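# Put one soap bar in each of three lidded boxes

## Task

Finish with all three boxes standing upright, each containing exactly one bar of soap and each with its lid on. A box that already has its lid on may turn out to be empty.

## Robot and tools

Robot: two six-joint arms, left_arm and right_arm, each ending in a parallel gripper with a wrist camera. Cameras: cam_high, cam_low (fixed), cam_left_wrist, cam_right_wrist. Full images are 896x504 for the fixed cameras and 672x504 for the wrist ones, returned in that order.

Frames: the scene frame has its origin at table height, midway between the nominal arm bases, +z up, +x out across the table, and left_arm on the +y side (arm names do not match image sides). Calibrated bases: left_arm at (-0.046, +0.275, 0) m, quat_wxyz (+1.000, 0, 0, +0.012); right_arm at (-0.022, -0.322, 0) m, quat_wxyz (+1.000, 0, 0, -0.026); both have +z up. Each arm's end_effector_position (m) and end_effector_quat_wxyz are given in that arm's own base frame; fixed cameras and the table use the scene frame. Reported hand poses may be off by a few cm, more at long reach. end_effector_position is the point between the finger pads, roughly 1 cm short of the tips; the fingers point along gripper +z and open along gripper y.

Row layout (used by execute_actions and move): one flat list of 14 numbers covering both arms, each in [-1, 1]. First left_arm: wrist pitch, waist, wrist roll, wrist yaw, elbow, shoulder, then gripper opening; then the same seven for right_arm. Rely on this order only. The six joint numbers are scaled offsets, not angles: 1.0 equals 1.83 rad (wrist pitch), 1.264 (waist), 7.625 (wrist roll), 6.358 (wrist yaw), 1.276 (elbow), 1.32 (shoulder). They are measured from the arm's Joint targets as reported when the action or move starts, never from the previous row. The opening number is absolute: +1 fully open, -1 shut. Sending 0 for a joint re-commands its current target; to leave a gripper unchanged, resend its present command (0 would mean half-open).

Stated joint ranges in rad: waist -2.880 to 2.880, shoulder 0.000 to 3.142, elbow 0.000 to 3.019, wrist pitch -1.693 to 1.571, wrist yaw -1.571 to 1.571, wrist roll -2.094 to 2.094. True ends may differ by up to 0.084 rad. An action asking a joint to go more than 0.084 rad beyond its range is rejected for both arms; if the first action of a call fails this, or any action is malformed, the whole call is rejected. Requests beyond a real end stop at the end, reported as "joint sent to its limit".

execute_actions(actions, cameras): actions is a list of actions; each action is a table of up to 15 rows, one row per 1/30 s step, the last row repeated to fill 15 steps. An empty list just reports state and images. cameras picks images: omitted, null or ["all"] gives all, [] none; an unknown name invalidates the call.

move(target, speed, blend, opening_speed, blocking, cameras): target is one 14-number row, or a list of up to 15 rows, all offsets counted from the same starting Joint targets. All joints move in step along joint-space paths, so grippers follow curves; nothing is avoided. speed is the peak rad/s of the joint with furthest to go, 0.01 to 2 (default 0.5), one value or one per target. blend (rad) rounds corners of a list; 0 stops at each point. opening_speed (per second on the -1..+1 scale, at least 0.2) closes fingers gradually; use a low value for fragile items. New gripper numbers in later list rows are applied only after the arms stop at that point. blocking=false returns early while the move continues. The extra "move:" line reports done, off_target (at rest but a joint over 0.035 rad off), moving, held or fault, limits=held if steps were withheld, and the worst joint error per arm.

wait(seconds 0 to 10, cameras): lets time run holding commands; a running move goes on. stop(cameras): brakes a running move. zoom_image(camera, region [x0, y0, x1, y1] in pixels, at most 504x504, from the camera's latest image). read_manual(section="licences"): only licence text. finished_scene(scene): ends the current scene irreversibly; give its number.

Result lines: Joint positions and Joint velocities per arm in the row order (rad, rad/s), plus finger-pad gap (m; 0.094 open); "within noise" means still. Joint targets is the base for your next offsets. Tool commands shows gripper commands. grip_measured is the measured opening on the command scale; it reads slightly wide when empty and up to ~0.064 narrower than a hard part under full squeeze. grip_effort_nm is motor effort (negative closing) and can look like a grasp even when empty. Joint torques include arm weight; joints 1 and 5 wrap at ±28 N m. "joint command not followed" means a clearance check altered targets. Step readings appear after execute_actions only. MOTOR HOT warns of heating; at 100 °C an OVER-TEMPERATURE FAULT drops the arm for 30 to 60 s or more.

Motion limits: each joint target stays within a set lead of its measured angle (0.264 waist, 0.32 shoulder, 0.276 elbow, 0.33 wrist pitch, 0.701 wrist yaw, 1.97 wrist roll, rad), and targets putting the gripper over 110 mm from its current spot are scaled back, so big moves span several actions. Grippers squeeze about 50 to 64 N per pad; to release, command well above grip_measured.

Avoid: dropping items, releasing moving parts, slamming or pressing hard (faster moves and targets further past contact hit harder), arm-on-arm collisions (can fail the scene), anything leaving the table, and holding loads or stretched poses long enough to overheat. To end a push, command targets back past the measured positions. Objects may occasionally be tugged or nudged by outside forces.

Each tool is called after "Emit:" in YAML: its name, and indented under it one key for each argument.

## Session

Emit:
execute_actions:
  actions: []

Scene clock: 0.00 s.
left_arm: end_effector_position=(+0.2820, +0.4381, +0.1433) grip_measured=+1.000 grip_effort_nm=n/a end_effector_quat_wxyz=(+0.152, -0.543, +0.653, +0.506) | right_arm: end_effector_position=(+0.3367, +0.3360, +0.3143) grip_measured=+1.000 grip_effort_nm=n/a end_effector_quat_wxyz=(+0.207, -0.617, +0.710, +0.270)
Joint names: [wrist pitch, waist, wrist roll, wrist yaw, elbow, shoulder]
Joint positions: left_arm=[-0.387 0.714 -0.356 -1.023 0.983 1.61 0.094] | right_arm=[-1.176 0.584 -0.726 -0.588 1.338 1.338 0.094]
Joint velocities: within noise
Joint torques (N m): no reading
Motor temperatures (°C): left_arm=[27 28 29 28 38 33 31] | right_arm=[30 32 28 30 50 35 30]
Heat: left arm: hottest elbow 38 °C; right arm: hottest elbow 50 °C.
Joint targets: left_arm=[-0.385 0.714 -0.356 -1.023 1.002 1.614] | right_arm=[-1.174 0.584 -0.726 -0.588 1.364 1.342]
Tool commands: left_gripper/opening=+1.0 right_gripper/opening=+1.0

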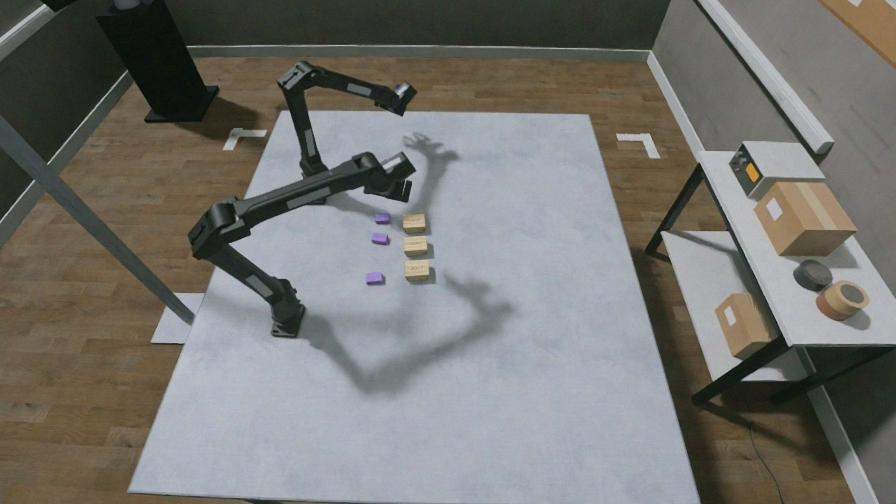

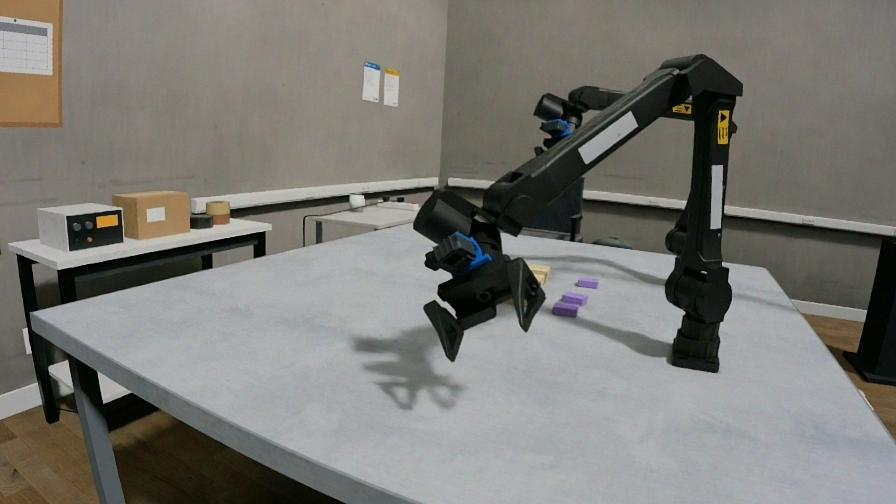

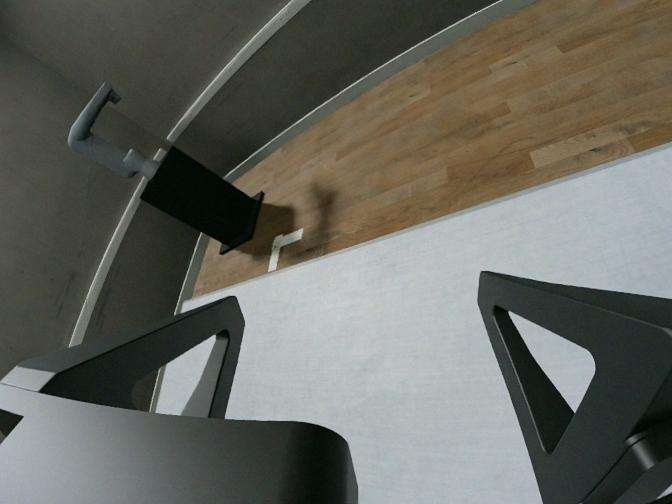

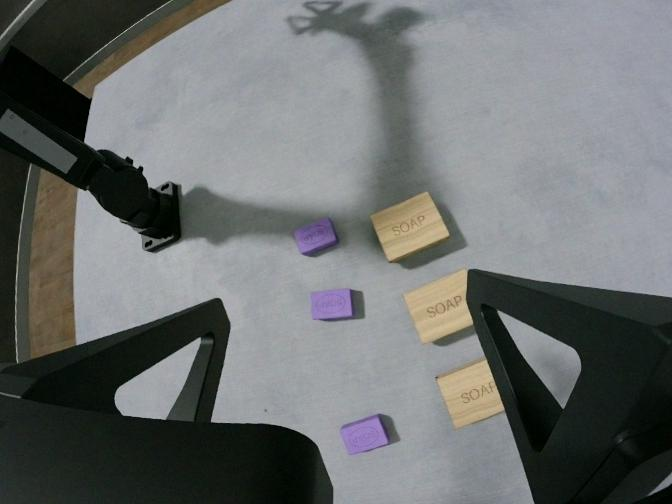

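Emit:
move:
  target:
    - [-0.2,0,0,0.08,0.1,0,1,-0.1,-0.7785,0.04,0.0925,-0.0815,-0.0773,1]
    - [-0.4828,-0.7627,0.017,0.1609,0.2219,-0.0712,1,-0.196,-0.7785,0.04,0.0925,-0.0815,-0.0773,1]
  speed: 0.8
  blend: 0.1

Emit:
zoom_image:
  camera: "cam_high"
  region: [350, 190, 470, 300]

Scene clock: 32.10 s.
left_arm: end_effector_position=(+0.4297, -0.1125, +0.1529) grip_measured=+1.000 grip_effort_nm=-0.007 end_effector_quat_wxyz=(+0.007, +0.007, +1.000, +0.000) | right_arm: end_effector_position=(+0.3367, -0.1418, +0.2738) grip_measured=+1.000 grip_effort_nm=-0.056 end_effector_quat_wxyz=(+0.030, -0.018, +0.999, -0.013)
Joint names: [wrist pitch, waist, wrist roll, wrist yaw, elbow, shoulder]
Joint positions: left_arm=[-1.257 -0.256 -0.242 -0.003 1.234 1.534 0.094] | right_arm=[-1.525 -0.398 -0.434 -0.001 1.271 1.251 0.094]
Joint velocities: within noise
Joint torques (N m): left_arm=[0.69 -1.14 0.08 0.06 14.41 -17.08] | right_arm=[0.18 -0.15 0.13 -0.11 8.94 -9.88]
Motor temperatures (°C): left_arm=[27 28 29 28 43 36 30] | right_arm=[30 32 28 30 56 35 30]
Heat: left arm: hottest elbow 43 °C; right arm: hottest elbow 56 °C.
Joint targets: left_arm=[-1.269 -0.250 -0.227 0.000 1.286 1.520] | right_arm=[-1.533 -0.401 -0.421 0.001 1.259 1.240]
move: off_target (left_arm); left_arm: the elbow is farthest, 0.051 rad from its target

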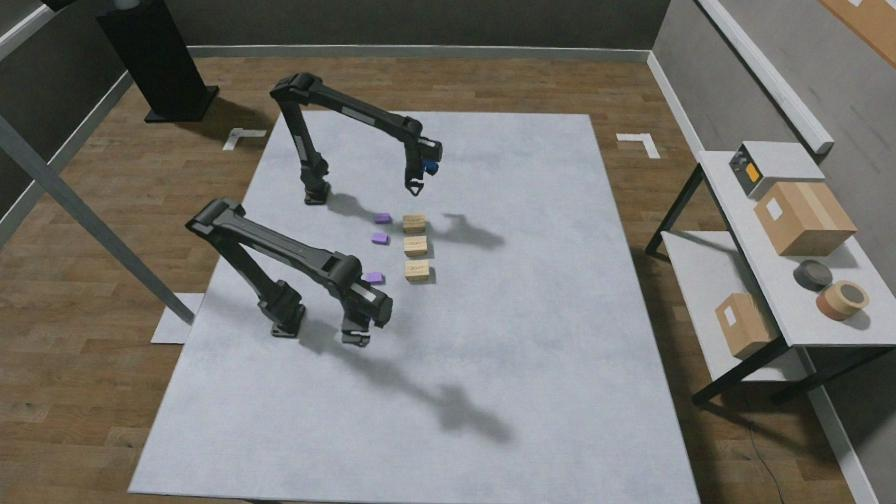

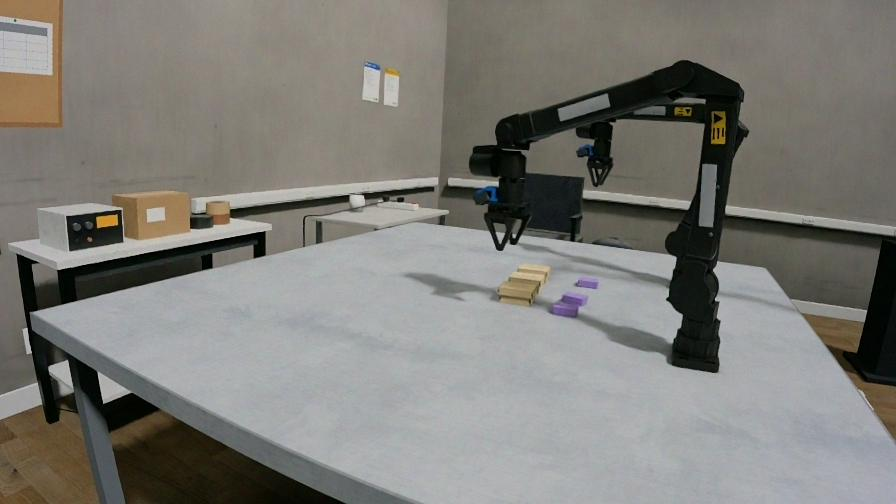

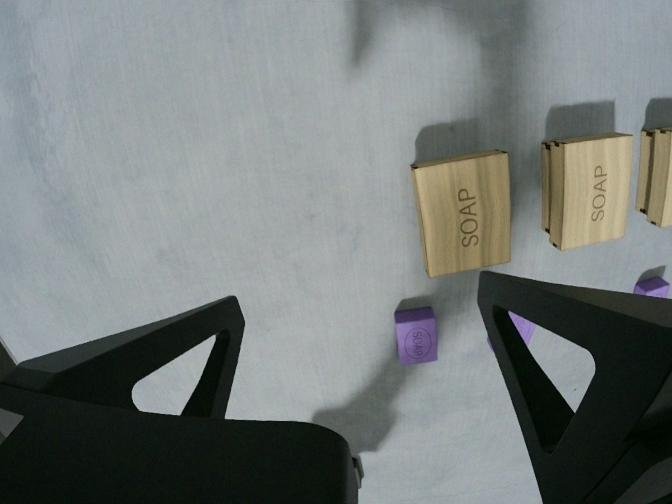

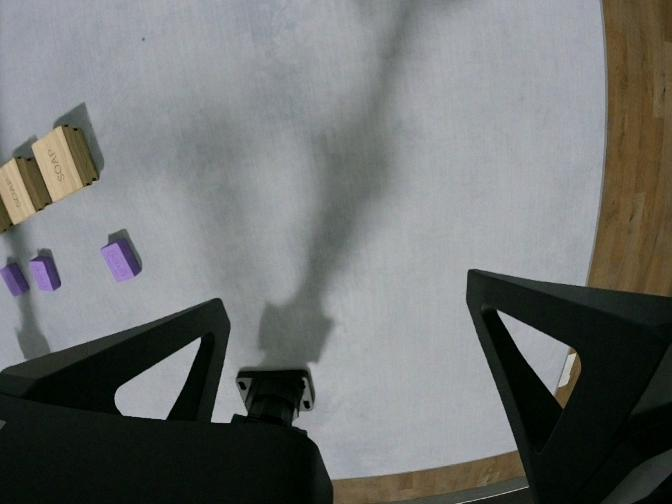

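Scaled by 4.200 from the camera's 896x504 image, which has a finer 1280x720 frame.

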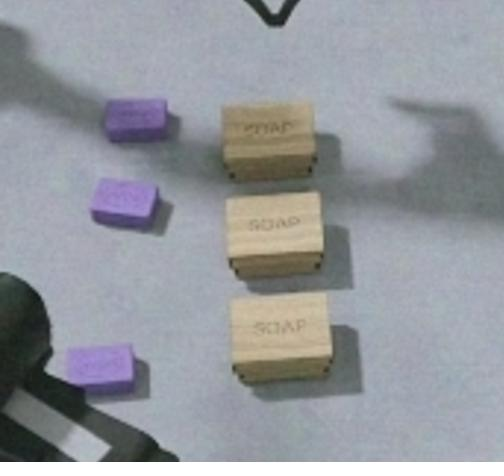

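Emit:
move:
  target: [0.0727,-0.1353,-0.0294,0,-0.069,0.1038,1,0,0,0,0,0,0,1]
  cameras: ["cam_left_wrist"]

Scene clock: 62.03 s.
left_arm: end_effector_position=(+0.4176, -0.1873, +0.0939) grip_measured=+1.000 grip_effort_nm=-0.022 end_effector_quat_wxyz=(-0.009, -0.007, +1.000, +0.005) | right_arm: end_effector_position=(+0.3367, -0.1418, +0.2738) grip_measured=+1.000 grip_effort_nm=-0.051 end_effector_quat_wxyz=(+0.030, -0.018, +0.999, -0.013)
Joint names: [wrist pitch, waist, wrist roll, wrist yaw, elbow, shoulder]
Joint positions: left_arm=[-1.149 -0.421 -0.436 -0.002 1.202 1.644 0.094] | right_arm=[-1.525 -0.398 -0.434 -0.001 1.271 1.251 0.094]
Joint velocities: within noise
Joint torques (N m): left_arm=[1.58 -1.49 -0.18 0 8.75 -15.85] | right_arm=[0.21 -0.15 0.13 -0.11 8.95 -9.82]
Motor temperatures (°C): left_arm=[27 28 29 28 51 37 30] | right_arm=[30 32 28 30 55 36 30]
Heat: left arm: hottest elbow 51 °C; right arm: hottest elbow 55 °C.
Joint targets: left_arm=[-1.136 -0.421 -0.451 0.000 1.198 1.657] | right_arm=[-1.533 -0.401 -0.421 0.001 1.260 1.240]
move: done
Images, in order (width x height): cam_left_wrist 672x504.

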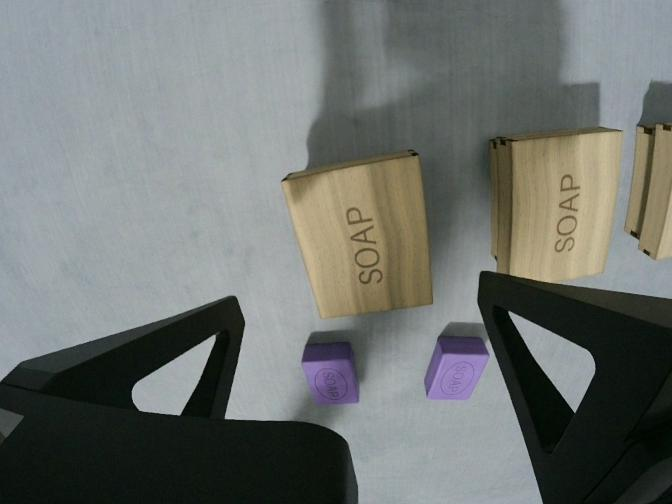

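Emit:
move:
  target: [0,-0.004,0.0115,0,0,0,1,0,0,0,0,0,0,1]
  cameras: ["cam_left_wrist"]

Scene clock: 74.73 s.
left_arm: end_effector_position=(+0.4176, -0.1873, +0.0939) grip_measured=+1.000 grip_effort_nm=-0.012 end_effector_quat_wxyz=(-0.009, +0.022, +1.000, +0.005) | right_arm: end_effector_position=(+0.3367, -0.1418, +0.2738) grip_measured=+1.000 grip_effort_nm=-0.051 end_effector_quat_wxyz=(+0.030, -0.018, +0.999, -0.013)
Joint names: [wrist pitch, waist, wrist roll, wrist yaw, elbow, shoulder]
Joint positions: left_arm=[-1.149 -0.421 -0.378 -0.002 1.202 1.644 0.094] | right_arm=[-1.525 -0.398 -0.434 -0.001 1.271 1.251 0.094]
Joint velocities: within noise
Joint torques (N m): left_arm=[1.58 -1.96 0.09 0 8.73 -15.79] | right_arm=[0.21 -0.21 0.13 -0.11 8.95 -9.88]
Motor temperatures (°C): left_arm=[27 28 29 28 50 36 30] | right_arm=[30 32 28 30 55 36 30]
Heat: left arm: hottest elbow 50 °C; right arm: hottest elbow 55 °C.
Joint targets: left_arm=[-1.136 -0.426 -0.363 0.000 1.198 1.657] | right_arm=[-1.533 -0.401 -0.421 0.001 1.260 1.240]
move: done
Images, in order (width x height): cam_left_wrist 672x504.

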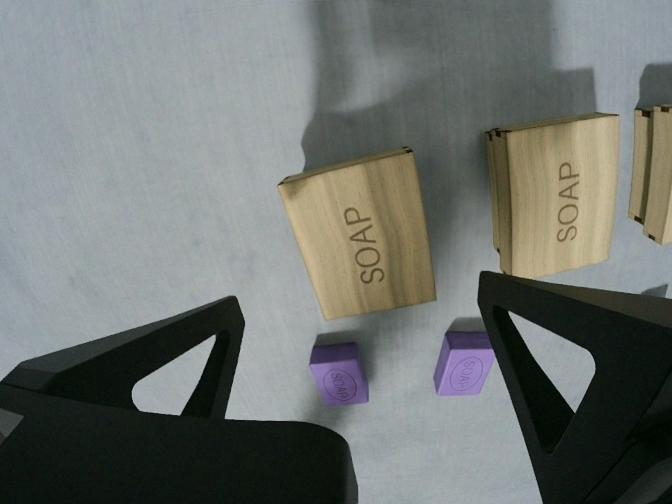

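Emit:
move:
  target: [0,-0.0055,-0.0249,0,0,0,1,0,0,0,0,0,0,1]
  cameras: ["cam_left_wrist"]

Scene clock: 96.37 s.
left_arm: end_effector_position=(+0.4174, -0.1877, +0.0939) grip_measured=+1.000 grip_effort_nm=-0.017 end_effector_quat_wxyz=(-0.008, -0.058, +0.998, +0.005) | right_arm: end_effector_position=(+0.3367, -0.1418, +0.2738) grip_measured=+1.000 grip_effort_nm=-0.051 end_effector_quat_wxyz=(+0.030, -0.018, +0.999, -0.013)
Joint names: [wrist pitch, waist, wrist roll, wrist yaw, elbow, shoulder]
Joint positions: left_arm=[-1.149 -0.422 -0.538 -0.002 1.202 1.644 0.094] | right_arm=[-1.525 -0.398 -0.434 -0.001 1.271 1.251 0.094]
Joint velocities: within noise
Joint torques (N m): left_arm=[1.59 -2.43 -0.16 -0.01 8.73 -15.85] | right_arm=[0.21 -0.15 0.13 -0.11 8.95 -9.88]
Motor temperatures (°C): left_arm=[27 28 29 28 48 35 30] | right_arm=[30 32 28 30 55 36 30]
Heat: left arm: hottest elbow 48 °C; right arm: hottest elbow 55 °C.
Joint targets: left_arm=[-1.136 -0.433 -0.553 0.000 1.198 1.657] | right_arm=[-1.533 -0.401 -0.421 0.001 1.260 1.240]
move: done
Images, in order (width x height): cam_left_wrist 672x504.

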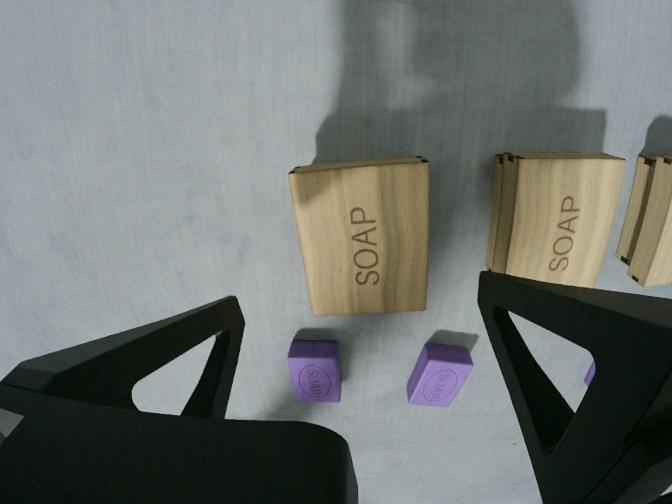

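Emit:
move:
  target: [0.0914,-0.0063,0,0,-0.0719,0.0503,1,0,0,0,0,0,0,1]
  speed: 0.3
  cameras: ["cam_left_wrist"]

Scene clock: 115.47 s.
left_arm: end_effector_position=(+0.4151, -0.1903, +0.0392) grip_measured=+1.000 grip_effort_nm=-0.017 end_effector_quat_wxyz=(+0.001, -0.055, +0.999, +0.001) | right_arm: end_effector_position=(+0.3367, -0.1418, +0.2738) grip_measured=+1.000 grip_effort_nm=-0.051 end_effector_quat_wxyz=(+0.030, -0.018, +0.999, -0.013)
Joint names: [wrist pitch, waist, wrist roll, wrist yaw, elbow, shoulder]
Joint positions: left_arm=[-0.981 -0.429 -0.539 -0.002 1.114 1.702 0.094] | right_arm=[-1.525 -0.398 -0.434 -0.001 1.271 1.251 0.094]
Joint velocities: within noise
Joint torques (N m): left_arm=[1.66 -2.49 -0.22 -0.01 7.75 -15.27] | right_arm=[0.2 -0.15 0.13 -0.11 8.96 -9.88]
Motor temperatures (°C): left_arm=[27 28 29 28 46 35 30] | right_arm=[30 32 28 30 55 36 30]
Heat: left arm: hottest elbow 46 °C; right arm: hottest elbow 55 °C.
Joint targets: left_arm=[-0.969 -0.441 -0.553 0.000 1.106 1.723] | right_arm=[-1.533 -0.401 -0.421 0.001 1.260 1.240]
move: done
Images, in order (width x height): cam_left_wrist 672x504.

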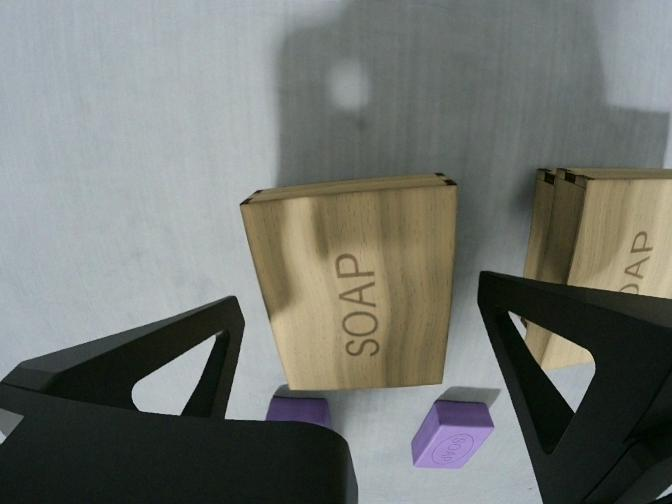

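Emit:
move:
  target: [0.0038,0,0,0,-0.0027,0.0045,1,0,0,0,0,0,0,1]
  speed: 0.1
  cameras: []

Emit:
move:
  target: [0,0,0,0,0,0,0.2,0,0,0,0,0,0,1]
  opening_speed: 0.4
  cameras: ["cam_left_wrist"]

Scene clock: 139.17 s.
left_arm: end_effector_position=(+0.4166, -0.1910, +0.0392) grip_measured=+1.000 grip_effort_nm=-0.017 end_effector_quat_wxyz=(+0.004, -0.055, +0.998, -0.001) | right_arm: end_effector_position=(+0.3367, -0.1418, +0.2738) grip_measured=+1.000 grip_effort_nm=-0.051 end_effector_quat_wxyz=(+0.030, -0.018, +0.999, -0.013)
Joint names: [wrist pitch, waist, wrist roll, wrist yaw, elbow, shoulder]
Joint positions: left_arm=[-0.975 -0.429 -0.539 -0.002 1.114 1.702 0.094] | right_arm=[-1.525 -0.398 -0.434 -0.001 1.271 1.251 0.094]
Joint velocities: within noise
Joint torques (N m): left_arm=[1.73 -2.49 -0.22 -0.01 7.46 -14.68] | right_arm=[0.23 -0.21 0.13 -0.11 8.95 -9.88]
Motor temperatures (°C): left_arm=[27 28 29 28 44 37 30] | right_arm=[29 32 28 30 55 36 30]
Heat: left arm: hottest elbow 44 °C; right arm: hottest elbow 55 °C.
Joint targets: left_arm=[-0.962 -0.441 -0.553 0.000 1.102 1.729] | right_arm=[-1.533 -0.401 -0.421 0.001 1.260 1.240]
move: done
No camera images: "cameras" was empty.

Scene clock: 141.37 s.
left_arm: end_effector_position=(+0.4168, -0.1910, +0.0392) grip_measured=+0.384 grip_effort_nm=-1.028 end_effector_quat_wxyz=(+0.004, -0.055, +0.998, -0.001) | right_arm: end_effector_position=(+0.3367, -0.1418, +0.2738) grip_measured=+1.000 grip_effort_nm=-0.056 end_effector_quat_wxyz=(+0.030, -0.018, +0.999, -0.013)
Joint names: [wrist pitch, waist, wrist roll, wrist yaw, elbow, shoulder]
Joint positions: left_arm=[-0.974 -0.429 -0.539 -0.002 1.114 1.702 0.065] | right_arm=[-1.525 -0.398 -0.434 -0.001 1.271 1.251 0.094]
Joint velocities: within noise
Joint torques (N m): left_arm=[1.61 -2.43 -0.21 -0.01 7.45 -14.74] | right_arm=[0.21 -0.15 0.13 -0.11 8.95 -9.88]
Motor temperatures (°C): left_arm=[27 28 29 28 44 37 30] | right_arm=[29 32 28 30 55 36 30]
Heat: left arm: hottest elbow 44 °C; right arm: hottest elbow 55 °C.
Joint targets: left_arm=[-0.961 -0.441 -0.553 0.000 1.102 1.729] | right_arm=[-1.533 -0.401 -0.421 0.001 1.260 1.240]
move: done
Images, in order (width x height): cam_left_wrist 672x504.

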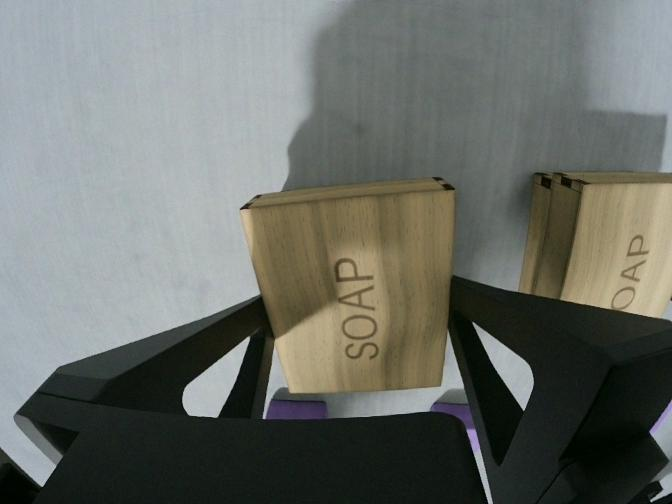

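Emit:
move:
  target:
    - [-0.012,0,0,0,0.0502,-0.0326,0.2,0,0,0,0,0,0,1]
    - [-0.0372,0,0,0,0.0643,-0.0538,0.2,0,0,0,0,0,0,1]
    - [-0.0869,0,0,0,0.1003,-0.0879,0.2,0,0,0,0,0,0,1]
  speed: 0.15

Emit:
zoom_image:
  camera: "cam_high"
  region: [350, 190, 470, 300]

Emit:
zoom_image:
  camera: "cam_low"
  region: [490, 245, 580, 310]

Scene clock: 163.00 s.
left_arm: end_effector_position=(+0.4176, -0.1914, +0.0930) grip_measured=+0.383 grip_effort_nm=-1.043 end_effector_quat_wxyz=(+0.006, -0.055, +0.998, -0.002) | right_arm: end_effector_position=(+0.3367, -0.1418, +0.2738) grip_measured=+1.000 grip_effort_nm=-0.051 end_effector_quat_wxyz=(+0.030, -0.018, +0.999, -0.013)
Joint names: [wrist pitch, waist, wrist roll, wrist yaw, elbow, shoulder]
Joint positions: left_arm=[-1.109 -0.429 -0.539 -0.002 1.181 1.63 0.065] | right_arm=[-1.525 -0.398 -0.434 -0.001 1.271 1.251 0.094]
Joint velocities: within noise
Joint torques (N m): left_arm=[0.51 -2.49 -0.22 -0.01 13.67 -18.37] | right_arm=[0.21 -0.15 0.13 -0.11 8.95 -9.88]
Motor temperatures (°C): left_arm=[27 28 29 28 43 37 31] | right_arm=[29 32 28 30 55 36 30]
Heat: left arm: hottest elbow 43 °C; right arm: hottest elbow 55 °C.
Joint targets: left_arm=[-1.120 -0.441 -0.553 0.000 1.230 1.613] | right_arm=[-1.533 -0.401 -0.421 0.001 1.260 1.240]
move: off_target (left_arm); left_arm: the elbow is farthest, 0.049 rad from its target

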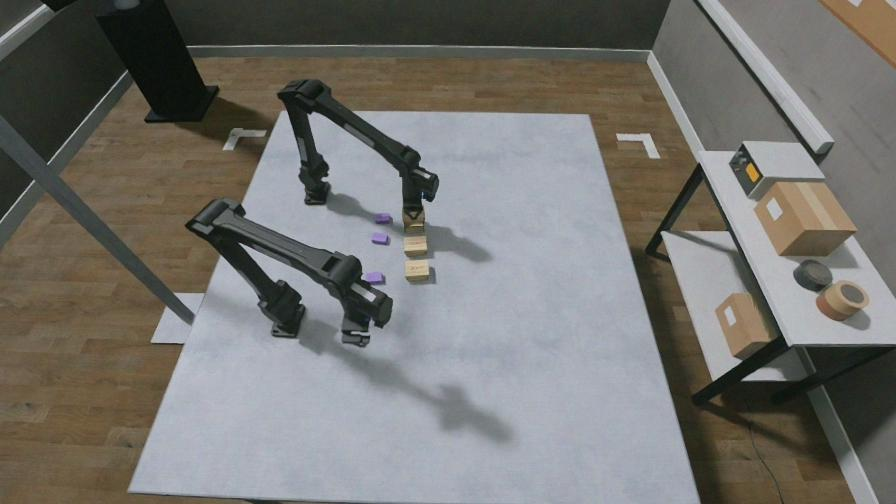

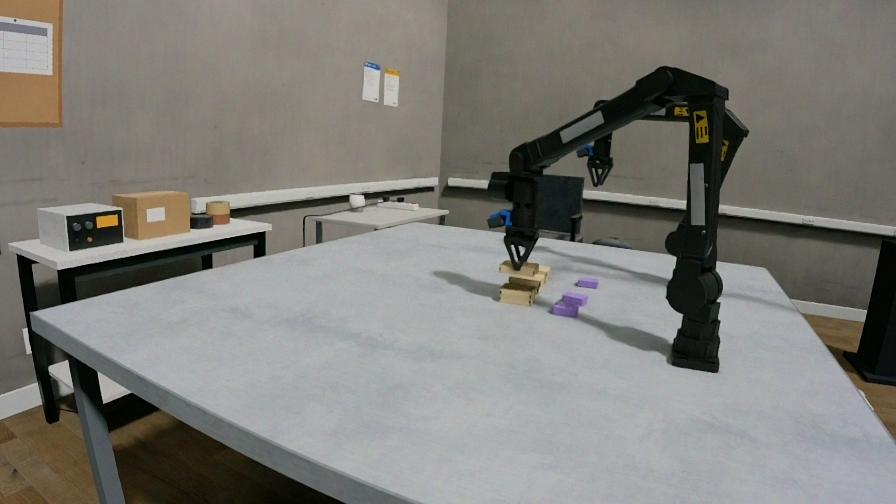

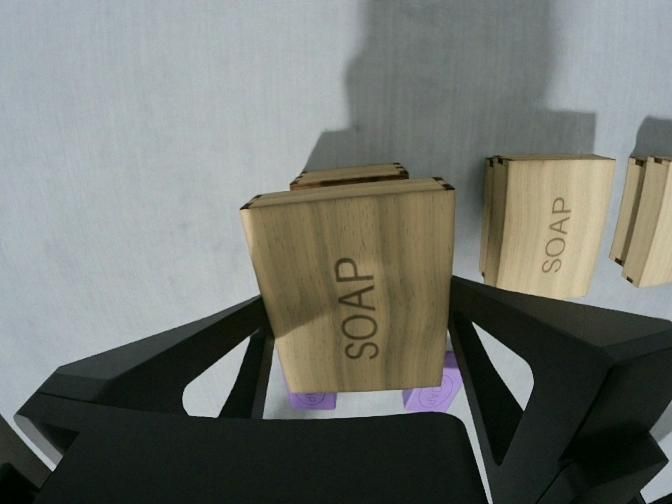

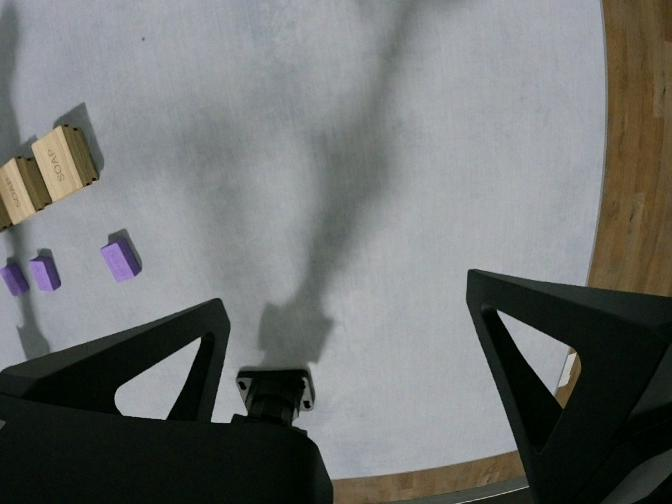

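Scaled by 4.200 from the camera's 896x504 image, which has a finer 1280x720 frame.

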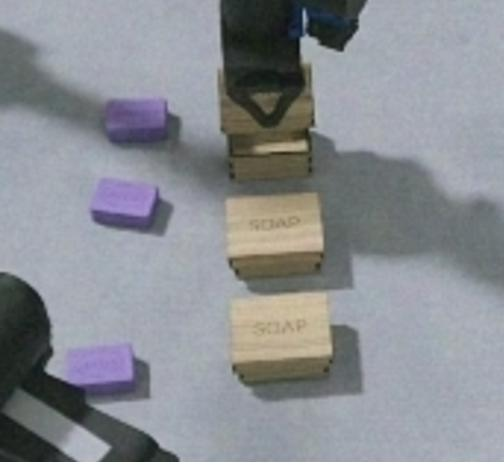

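Scaled by 5.600 from the camera's 896x504 image, which has a finer 1280x720 frame.

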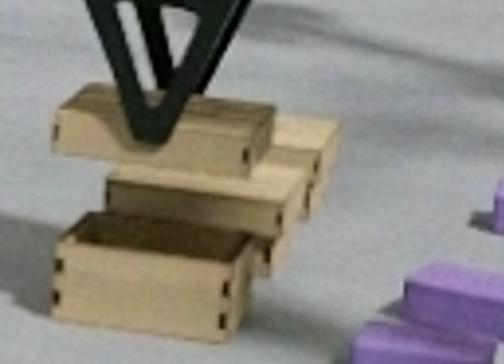

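Emit:
move:
  target: [0,0.435,0,0,0,0,0.2,0,0,0,0,0,0,1]
  cameras: ["cam_high","cam_low"]

Emit:
zoom_image:
  camera: "cam_high"
  region: [380, 190, 450, 290]

Emit:
zoom_image:
  camera: "cam_low"
  region: [490, 245, 580, 310]

Scene clock: 180.43 s.
left_arm: end_effector_position=(+0.4563, +0.0508, +0.0930) grip_measured=+0.383 grip_effort_nm=-1.028 end_effector_quat_wxyz=(+0.006, -0.320, +0.948, -0.001) | right_arm: end_effector_position=(+0.3367, -0.1418, +0.2738) grip_measured=+1.000 grip_effort_nm=-0.056 end_effector_quat_wxyz=(+0.030, -0.018, +0.999, -0.013)
Joint names: [wrist pitch, waist, wrist roll, wrist yaw, elbow, shoulder]
Joint positions: left_arm=[-1.11 0.112 -0.539 -0.001 1.181 1.63 0.065] | right_arm=[-1.525 -0.398 -0.434 -0.001 1.271 1.251 0.094]
Joint velocities: within noise
Joint torques (N m): left_arm=[0.65 -1.73 -0.22 -0.04 13.67 -18.26] | right_arm=[0.2 -0.15 0.13 -0.11 8.95 -9.88]
Motor temperatures (°C): left_arm=[27 28 29 28 44 36 31] | right_arm=[29 32 28 30 55 36 30]
Heat: left arm: hottest elbow 44 °C; right arm: hottest elbow 55 °C.
Joint targets: left_arm=[-1.121 0.109 -0.553 0.000 1.230 1.613] | right_arm=[-1.533 -0.401 -0.421 0.001 1.260 1.240]
move: off_target (left_arm); left_arm: the elbow is farthest, 0.049 rad from its target
Images, in order (width x height): cam_high 896x504, cam_low 896x504.

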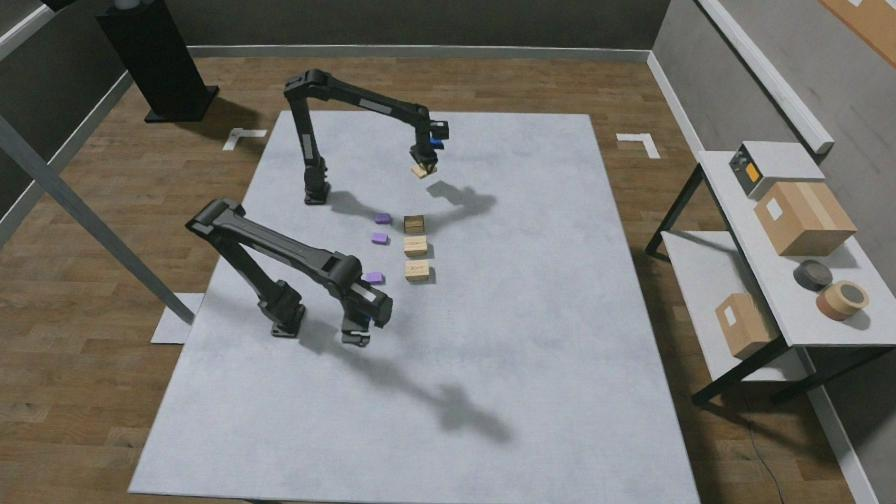

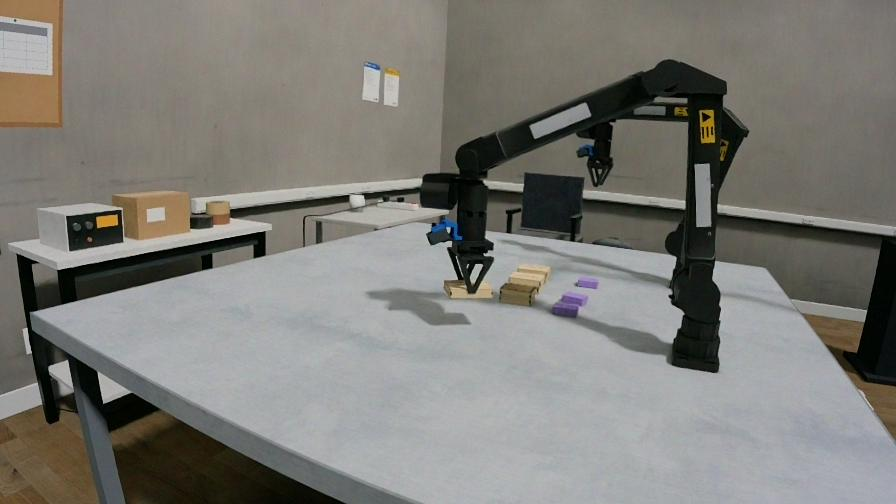

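Scaled by 5.040 from the camera's 896x504 image, which has a finer 1280x720 frame.

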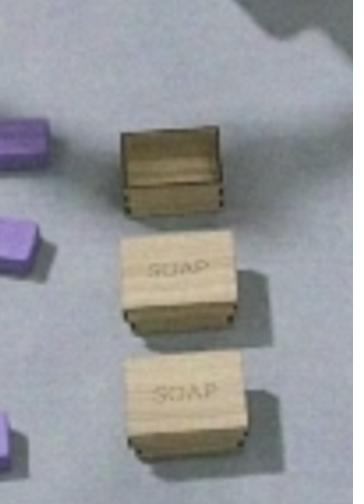

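Scaled by 5.600 from the camera's 896x504 image, which has a finer 1280x720 frame.

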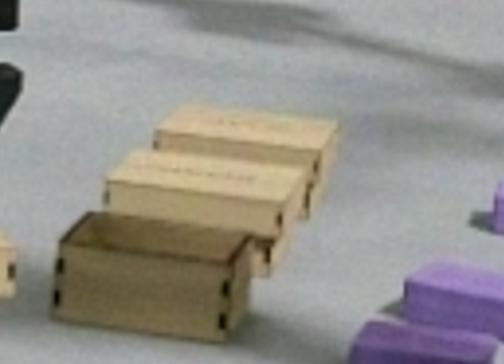

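Emit:
move:
  target: [0,0,0,0,0,0,0.2,0.05,0.95,0.17,0,-0.05,0.08,1]
  speed: 0.8
  cameras: ["cam_right_wrist"]

Scene clock: 199.13 s.
left_arm: end_effector_position=(+0.4563, +0.0508, +0.0930) grip_measured=+0.383 grip_effort_nm=-1.043 end_effector_quat_wxyz=(+0.006, -0.320, +0.948, -0.001) | right_arm: end_effector_position=(+0.2622, +0.2693, +0.2225) grip_measured=+1.000 grip_effort_nm=-0.051 end_effector_quat_wxyz=(+0.000, +0.031, +1.000, +0.000)
Joint names: [wrist pitch, waist, wrist roll, wrist yaw, elbow, shoulder]
Joint positions: left_arm=[-1.11 0.112 -0.539 -0.001 1.181 1.63 0.065] | right_arm=[-1.45 0.8 0.861 0 1.207 1.328 0.094]
Joint velocities: within noise
Joint torques (N m): left_arm=[0.66 -1.73 -0.22 -0.04 13.68 -18.26] | right_arm=[0.68 0.15 0.11 -0.09 8.75 -8.59]
Motor temperatures (°C): left_arm=[27 28 29 28 45 36 31] | right_arm=[29 32 28 30 55 36 30]
Heat: left arm: hottest elbow 45 °C; right arm: hottest elbow 55 °C.
Joint targets: left_arm=[-1.121 0.109 -0.553 0.000 1.230 1.613] | right_arm=[-1.441 0.800 0.875 0.001 1.196 1.345]
move: off_target (left_arm); left_arm: the elbow is farthest, 0.049 rad from its target
Images, in order (width x height): cam_right_wrist 672x504.

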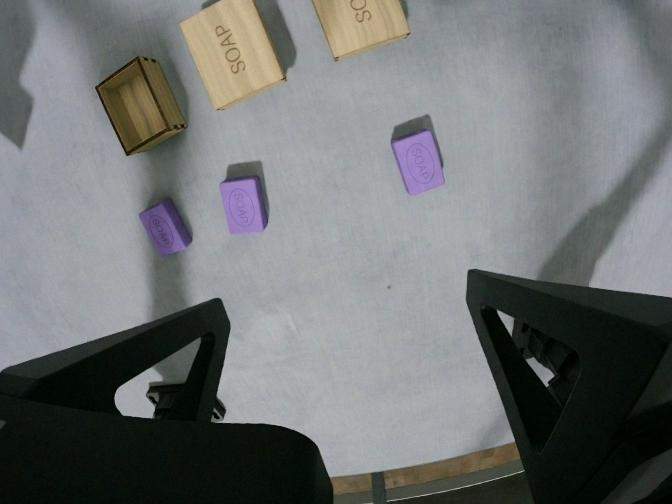

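Emit:
move:
  target: [0,0,0,0,0,0,0.2,0.165,0.132,0.0209,0,0.055,0.2364,1]
  cameras: ["cam_right_wrist"]

Scene clock: 217.90 s.
left_arm: end_effector_position=(+0.4563, +0.0508, +0.0930) grip_measured=+0.383 grip_effort_nm=-1.038 end_effector_quat_wxyz=(+0.006, -0.320, +0.948, -0.001) | right_arm: end_effector_position=(+0.2633, +0.3796, +0.0964) grip_measured=+1.000 grip_effort_nm=-0.046 end_effector_quat_wxyz=(-0.003, +0.028, +1.000, -0.005)
Joint names: [wrist pitch, waist, wrist roll, wrist yaw, elbow, shoulder]
Joint positions: left_arm=[-1.11 0.112 -0.539 -0.001 1.181 1.63 0.065] | right_arm=[-1.148 0.965 1.021 0 1.213 1.647 0.094]
Joint velocities: within noise
Joint torques (N m): left_arm=[0.66 -1.79 -0.22 -0.04 13.68 -18.26] | right_arm=[0.65 0.26 0.15 -0.09 13.3 -13.22]
Motor temperatures (°C): left_arm=[27 28 29 28 47 36 32] | right_arm=[29 32 28 30 56 35 30]
Heat: left arm: hottest elbow 47 °C; right arm: hottest elbow 56 °C.
Joint targets: left_arm=[-1.121 0.109 -0.553 0.000 1.230 1.613] | right_arm=[-1.139 0.967 1.035 0.000 1.266 1.657]
move: off_target (left_arm, right_arm); left_arm: the elbow is farthest, 0.049 rad from its target; right_arm: the elbow is farthest, 0.054 rad from its target
Images, in order (width x height): cam_right_wrist 672x504.

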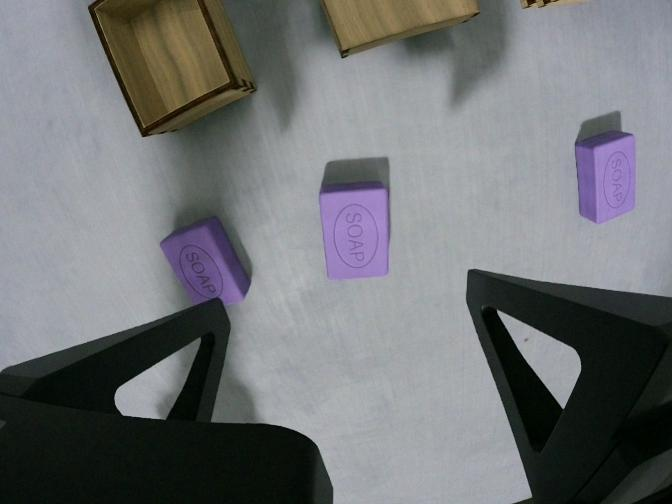

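Emit:
move:
  target:
    - [0,0,0,0,0,0,0.2,0,-0.0166,0.0079,0,-0.047,0,0.15]
    - [0,0,0,0,0,0,0.2,0.1082,-0.0166,0.0079,0,-0.1348,0.0606,0.15]
  speed: 0.3
  cameras: ["cam_right_wrist"]

Scene clock: 264.73 s.
left_arm: end_effector_position=(+0.4563, +0.0508, +0.0930) grip_measured=+0.383 grip_effort_nm=-1.043 end_effector_quat_wxyz=(+0.006, -0.320, +0.948, -0.001) | right_arm: end_effector_position=(+0.2659, +0.3727, +0.0287) grip_measured=+0.152 grip_effort_nm=-0.144 end_effector_quat_wxyz=(+0.001, +0.065, +0.998, +0.002)
Joint names: [wrist pitch, waist, wrist roll, wrist yaw, elbow, shoulder]
Joint positions: left_arm=[-1.11 0.112 -0.539 -0.001 1.181 1.63 0.065] | right_arm=[-0.95 0.952 1.082 0 1.103 1.718 0.054]
Joint velocities: within noise
Joint torques (N m): left_arm=[0.65 -1.79 -0.21 -0.04 13.68 -18.2] | right_arm=[0.62 -0.44 0.14 -0.09 7.19 -12.81]
Motor temperatures (°C): left_arm=[27 28 29 28 49 36 32] | right_arm=[29 32 28 30 63 35 30]
Heat: left arm: hottest elbow 49 °C; right arm: hottest elbow 63 °C.
Joint targets: left_arm=[-1.121 0.109 -0.553 0.000 1.230 1.613] | right_arm=[-0.941 0.946 1.095 0.000 1.094 1.737]
move: off_target (left_arm); left_arm: the elbow is farthest, 0.049 rad from its target
Images, in order (width x height): cam_right_wrist 672x504.

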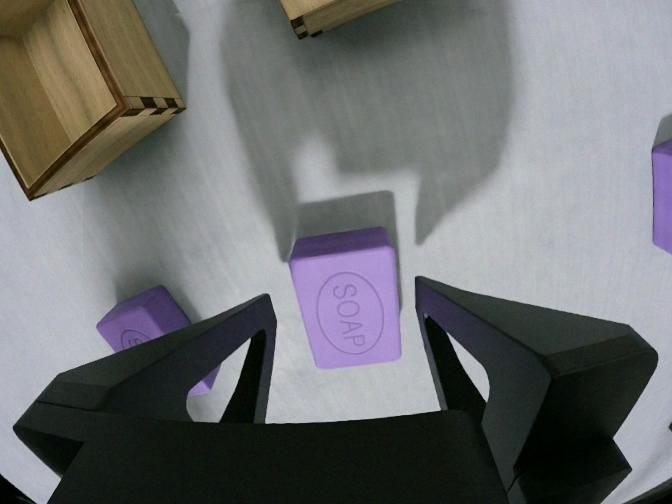

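Emit:
move:
  target: [0,0,0,0,0,0,0.2,0.0085,0,-0.007,0,-0.005,0.0075,0.15]
  speed: 0.2
  cameras: []

Emit:
move:
  target: [0,0,0,0,0,0,0.2,0,0,0,0,0,0,-0.35]
  opening_speed: 0.5
  cameras: ["cam_right_wrist"]

Scene clock: 285.77 s.
left_arm: end_effector_position=(+0.4563, +0.0508, +0.0930) grip_measured=+0.383 grip_effort_nm=-1.038 end_effector_quat_wxyz=(+0.006, -0.320, +0.948, -0.001) | right_arm: end_effector_position=(+0.2664, +0.3734, +0.0247) grip_measured=+0.152 grip_effort_nm=-0.144 end_effector_quat_wxyz=(+0.003, +0.052, +0.999, +0.004)
Joint names: [wrist pitch, waist, wrist roll, wrist yaw, elbow, shoulder]
Joint positions: left_arm=[-1.11 0.112 -0.539 -0.001 1.181 1.63 0.065] | right_arm=[-0.935 0.952 1.055 0 1.098 1.724 0.054]
Joint velocities: within noise
Joint torques (N m): left_arm=[0.65 -1.73 -0.22 -0.03 13.68 -18.26] | right_arm=[0.7 -0.44 -0.09 -0.09 7.02 -12.4]
Motor temperatures (°C): left_arm=[27 28 29 28 50 36 32] | right_arm=[29 32 28 30 57 36 30]
Heat: left arm: hottest elbow 50 °C; right arm: hottest elbow 57 °C.
Joint targets: left_arm=[-1.121 0.109 -0.553 0.000 1.230 1.613] | right_arm=[-0.926 0.946 1.041 0.000 1.088 1.747]
move: off_target (left_arm); left_arm: the elbow is farthest, 0.049 rad from its target
No camera images: "cameras" was empty.

Scene clock: 287.03 s.
left_arm: end_effector_position=(+0.4563, +0.0508, +0.0930) grip_measured=+0.383 grip_effort_nm=-1.038 end_effector_quat_wxyz=(+0.006, -0.320, +0.948, -0.001) | right_arm: end_effector_position=(+0.2664, +0.3734, +0.0247) grip_measured=-0.248 grip_effort_nm=-1.028 end_effector_quat_wxyz=(+0.003, +0.051, +0.999, +0.004)
Joint names: [wrist pitch, waist, wrist roll, wrist yaw, elbow, shoulder]
Joint positions: left_arm=[-1.11 0.112 -0.539 -0.001 1.181 1.63 0.065] | right_arm=[-0.935 0.952 1.055 0 1.098 1.724 0.035]
Joint velocities: within noise
Joint torques (N m): left_arm=[0.65 -1.73 -0.22 -0.04 13.67 -18.26] | right_arm=[0.7 -0.44 -0.11 -0.09 7.01 -12.4]
Motor temperatures (°C): left_arm=[27 28 29 28 50 36 32] | right_arm=[29 32 28 30 57 36 30]
Heat: left arm: hottest elbow 50 °C; right arm: hottest elbow 57 °C.
Joint targets: left_arm=[-1.121 0.109 -0.553 0.000 1.230 1.613] | right_arm=[-0.926 0.946 1.041 0.000 1.088 1.747]
move: off_target (left_arm); left_arm: the elbow is farthest, 0.049 rad from its target
Images, in order (width x height): cam_right_wrist 672x504.

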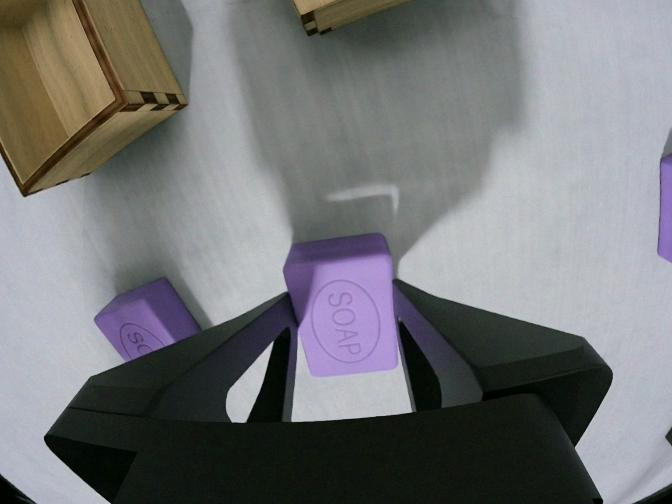

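Emit:
move:
  target:
    - [0,0,0,0,0,0,0.2,-0.0104,0,0,0,0.0486,-0.028,-0.35]
    - [0,0,0,0,0,0,0.2,-0.0481,0,0,0,0.0729,-0.0508,-0.35]
    - [0,0,0,0,0,0,0.2,-0.1257,0,0,0,0.1293,-0.1061,-0.35]
    - [0,0,0,0,0,0,0.2,-0.1825,-0.0665,-0.0497,0,0.4216,0.1212,-0.35]
  speed: [0.15,0.2,0.3,0.4]

Emit:
zoom_image:
  camera: "cam_low"
  region: [490, 245, 580, 310]

Scene clock: 311.07 s.
left_arm: end_effector_position=(+0.4563, +0.0508, +0.0930) grip_measured=+0.383 grip_effort_nm=-1.043 end_effector_quat_wxyz=(+0.006, -0.320, +0.948, -0.001) | right_arm: end_effector_position=(+0.3669, +0.4306, +0.1038) grip_measured=-0.252 grip_effort_nm=-1.072 end_effector_quat_wxyz=(+0.000, -0.094, +0.996, +0.000)
Joint names: [wrist pitch, waist, wrist roll, wrist yaw, elbow, shoulder]
Joint positions: left_arm=[-1.11 0.112 -0.539 -0.001 1.181 1.63 0.065] | right_arm=[-1.252 0.866 0.677 0 1.565 1.885 0.035]
Joint velocities: within noise
Joint torques (N m): left_arm=[0.66 -1.79 -0.22 -0.04 13.67 -18.2] | right_arm=[0.08 -0.26 -0.1 -0.11 14.35 -16.38]
Motor temperatures (°C): left_arm=[27 28 29 28 51 36 33] | right_arm=[29 32 28 30 55 37 31]
Heat: left arm: hottest elbow 51 °C; right arm: hottest elbow 55 °C.
Joint targets: left_arm=[-1.121 0.109 -0.553 0.000 1.230 1.613] | right_arm=[-1.260 0.862 0.663 0.000 1.626 1.907]
move: off_target (left_arm, right_arm); left_arm: the elbow is farthest, 0.049 rad from its target; right_arm: the elbow is farthest, 0.061 rad from its target

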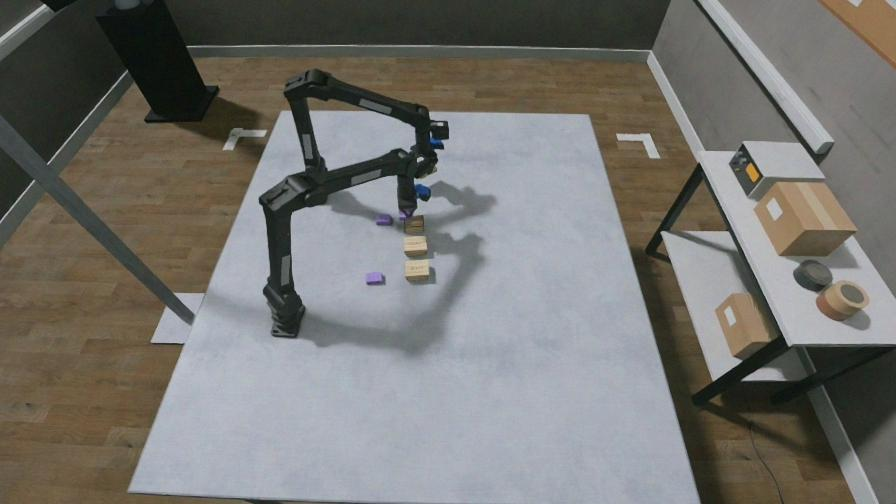

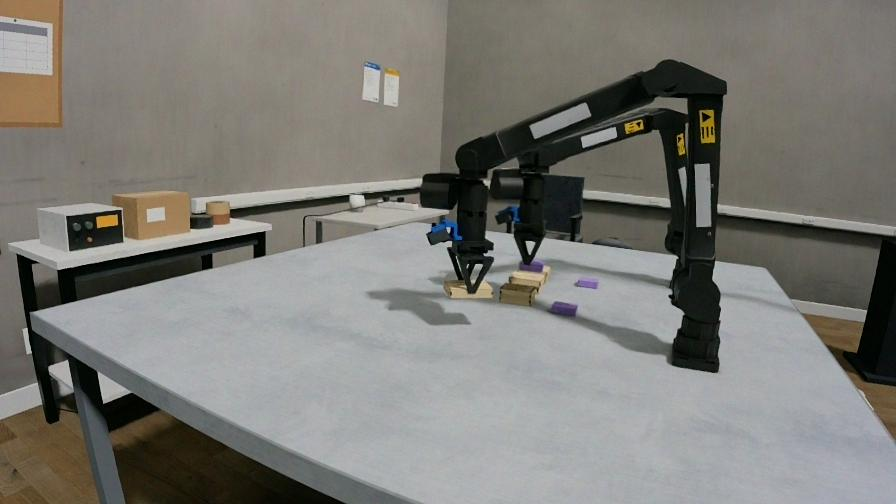

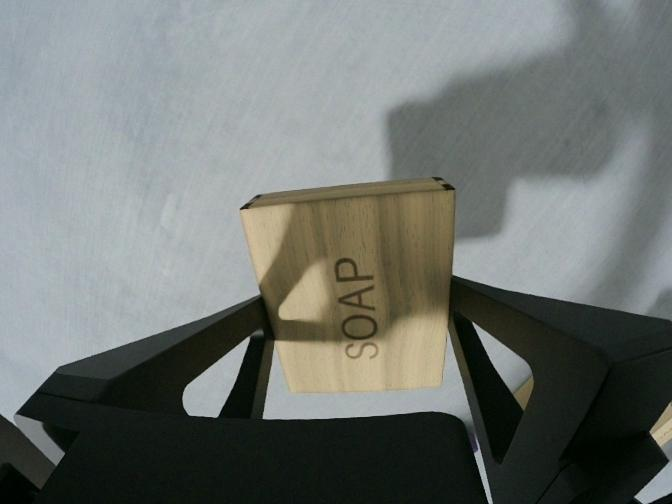

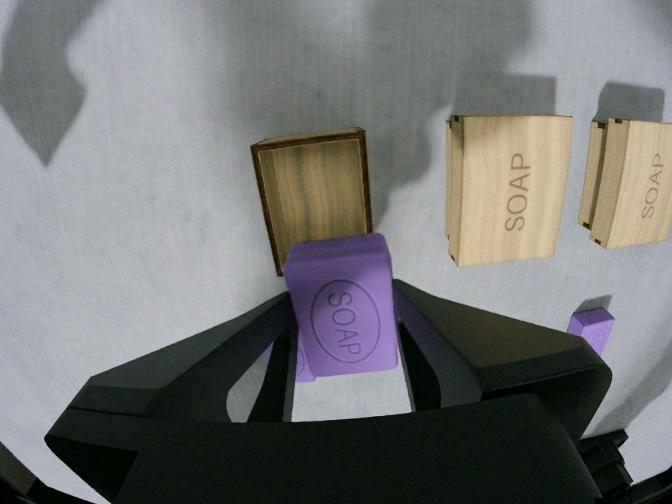

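Scaled by 5.600 from the camera's 896x504 image, which has a finer 1280x720 frame.

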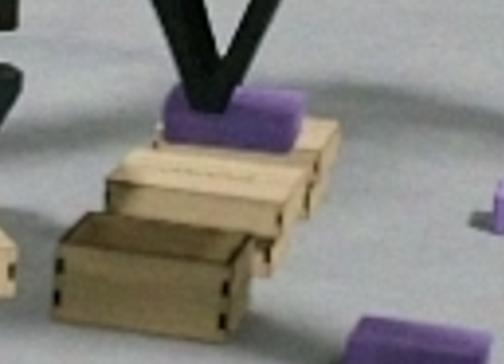

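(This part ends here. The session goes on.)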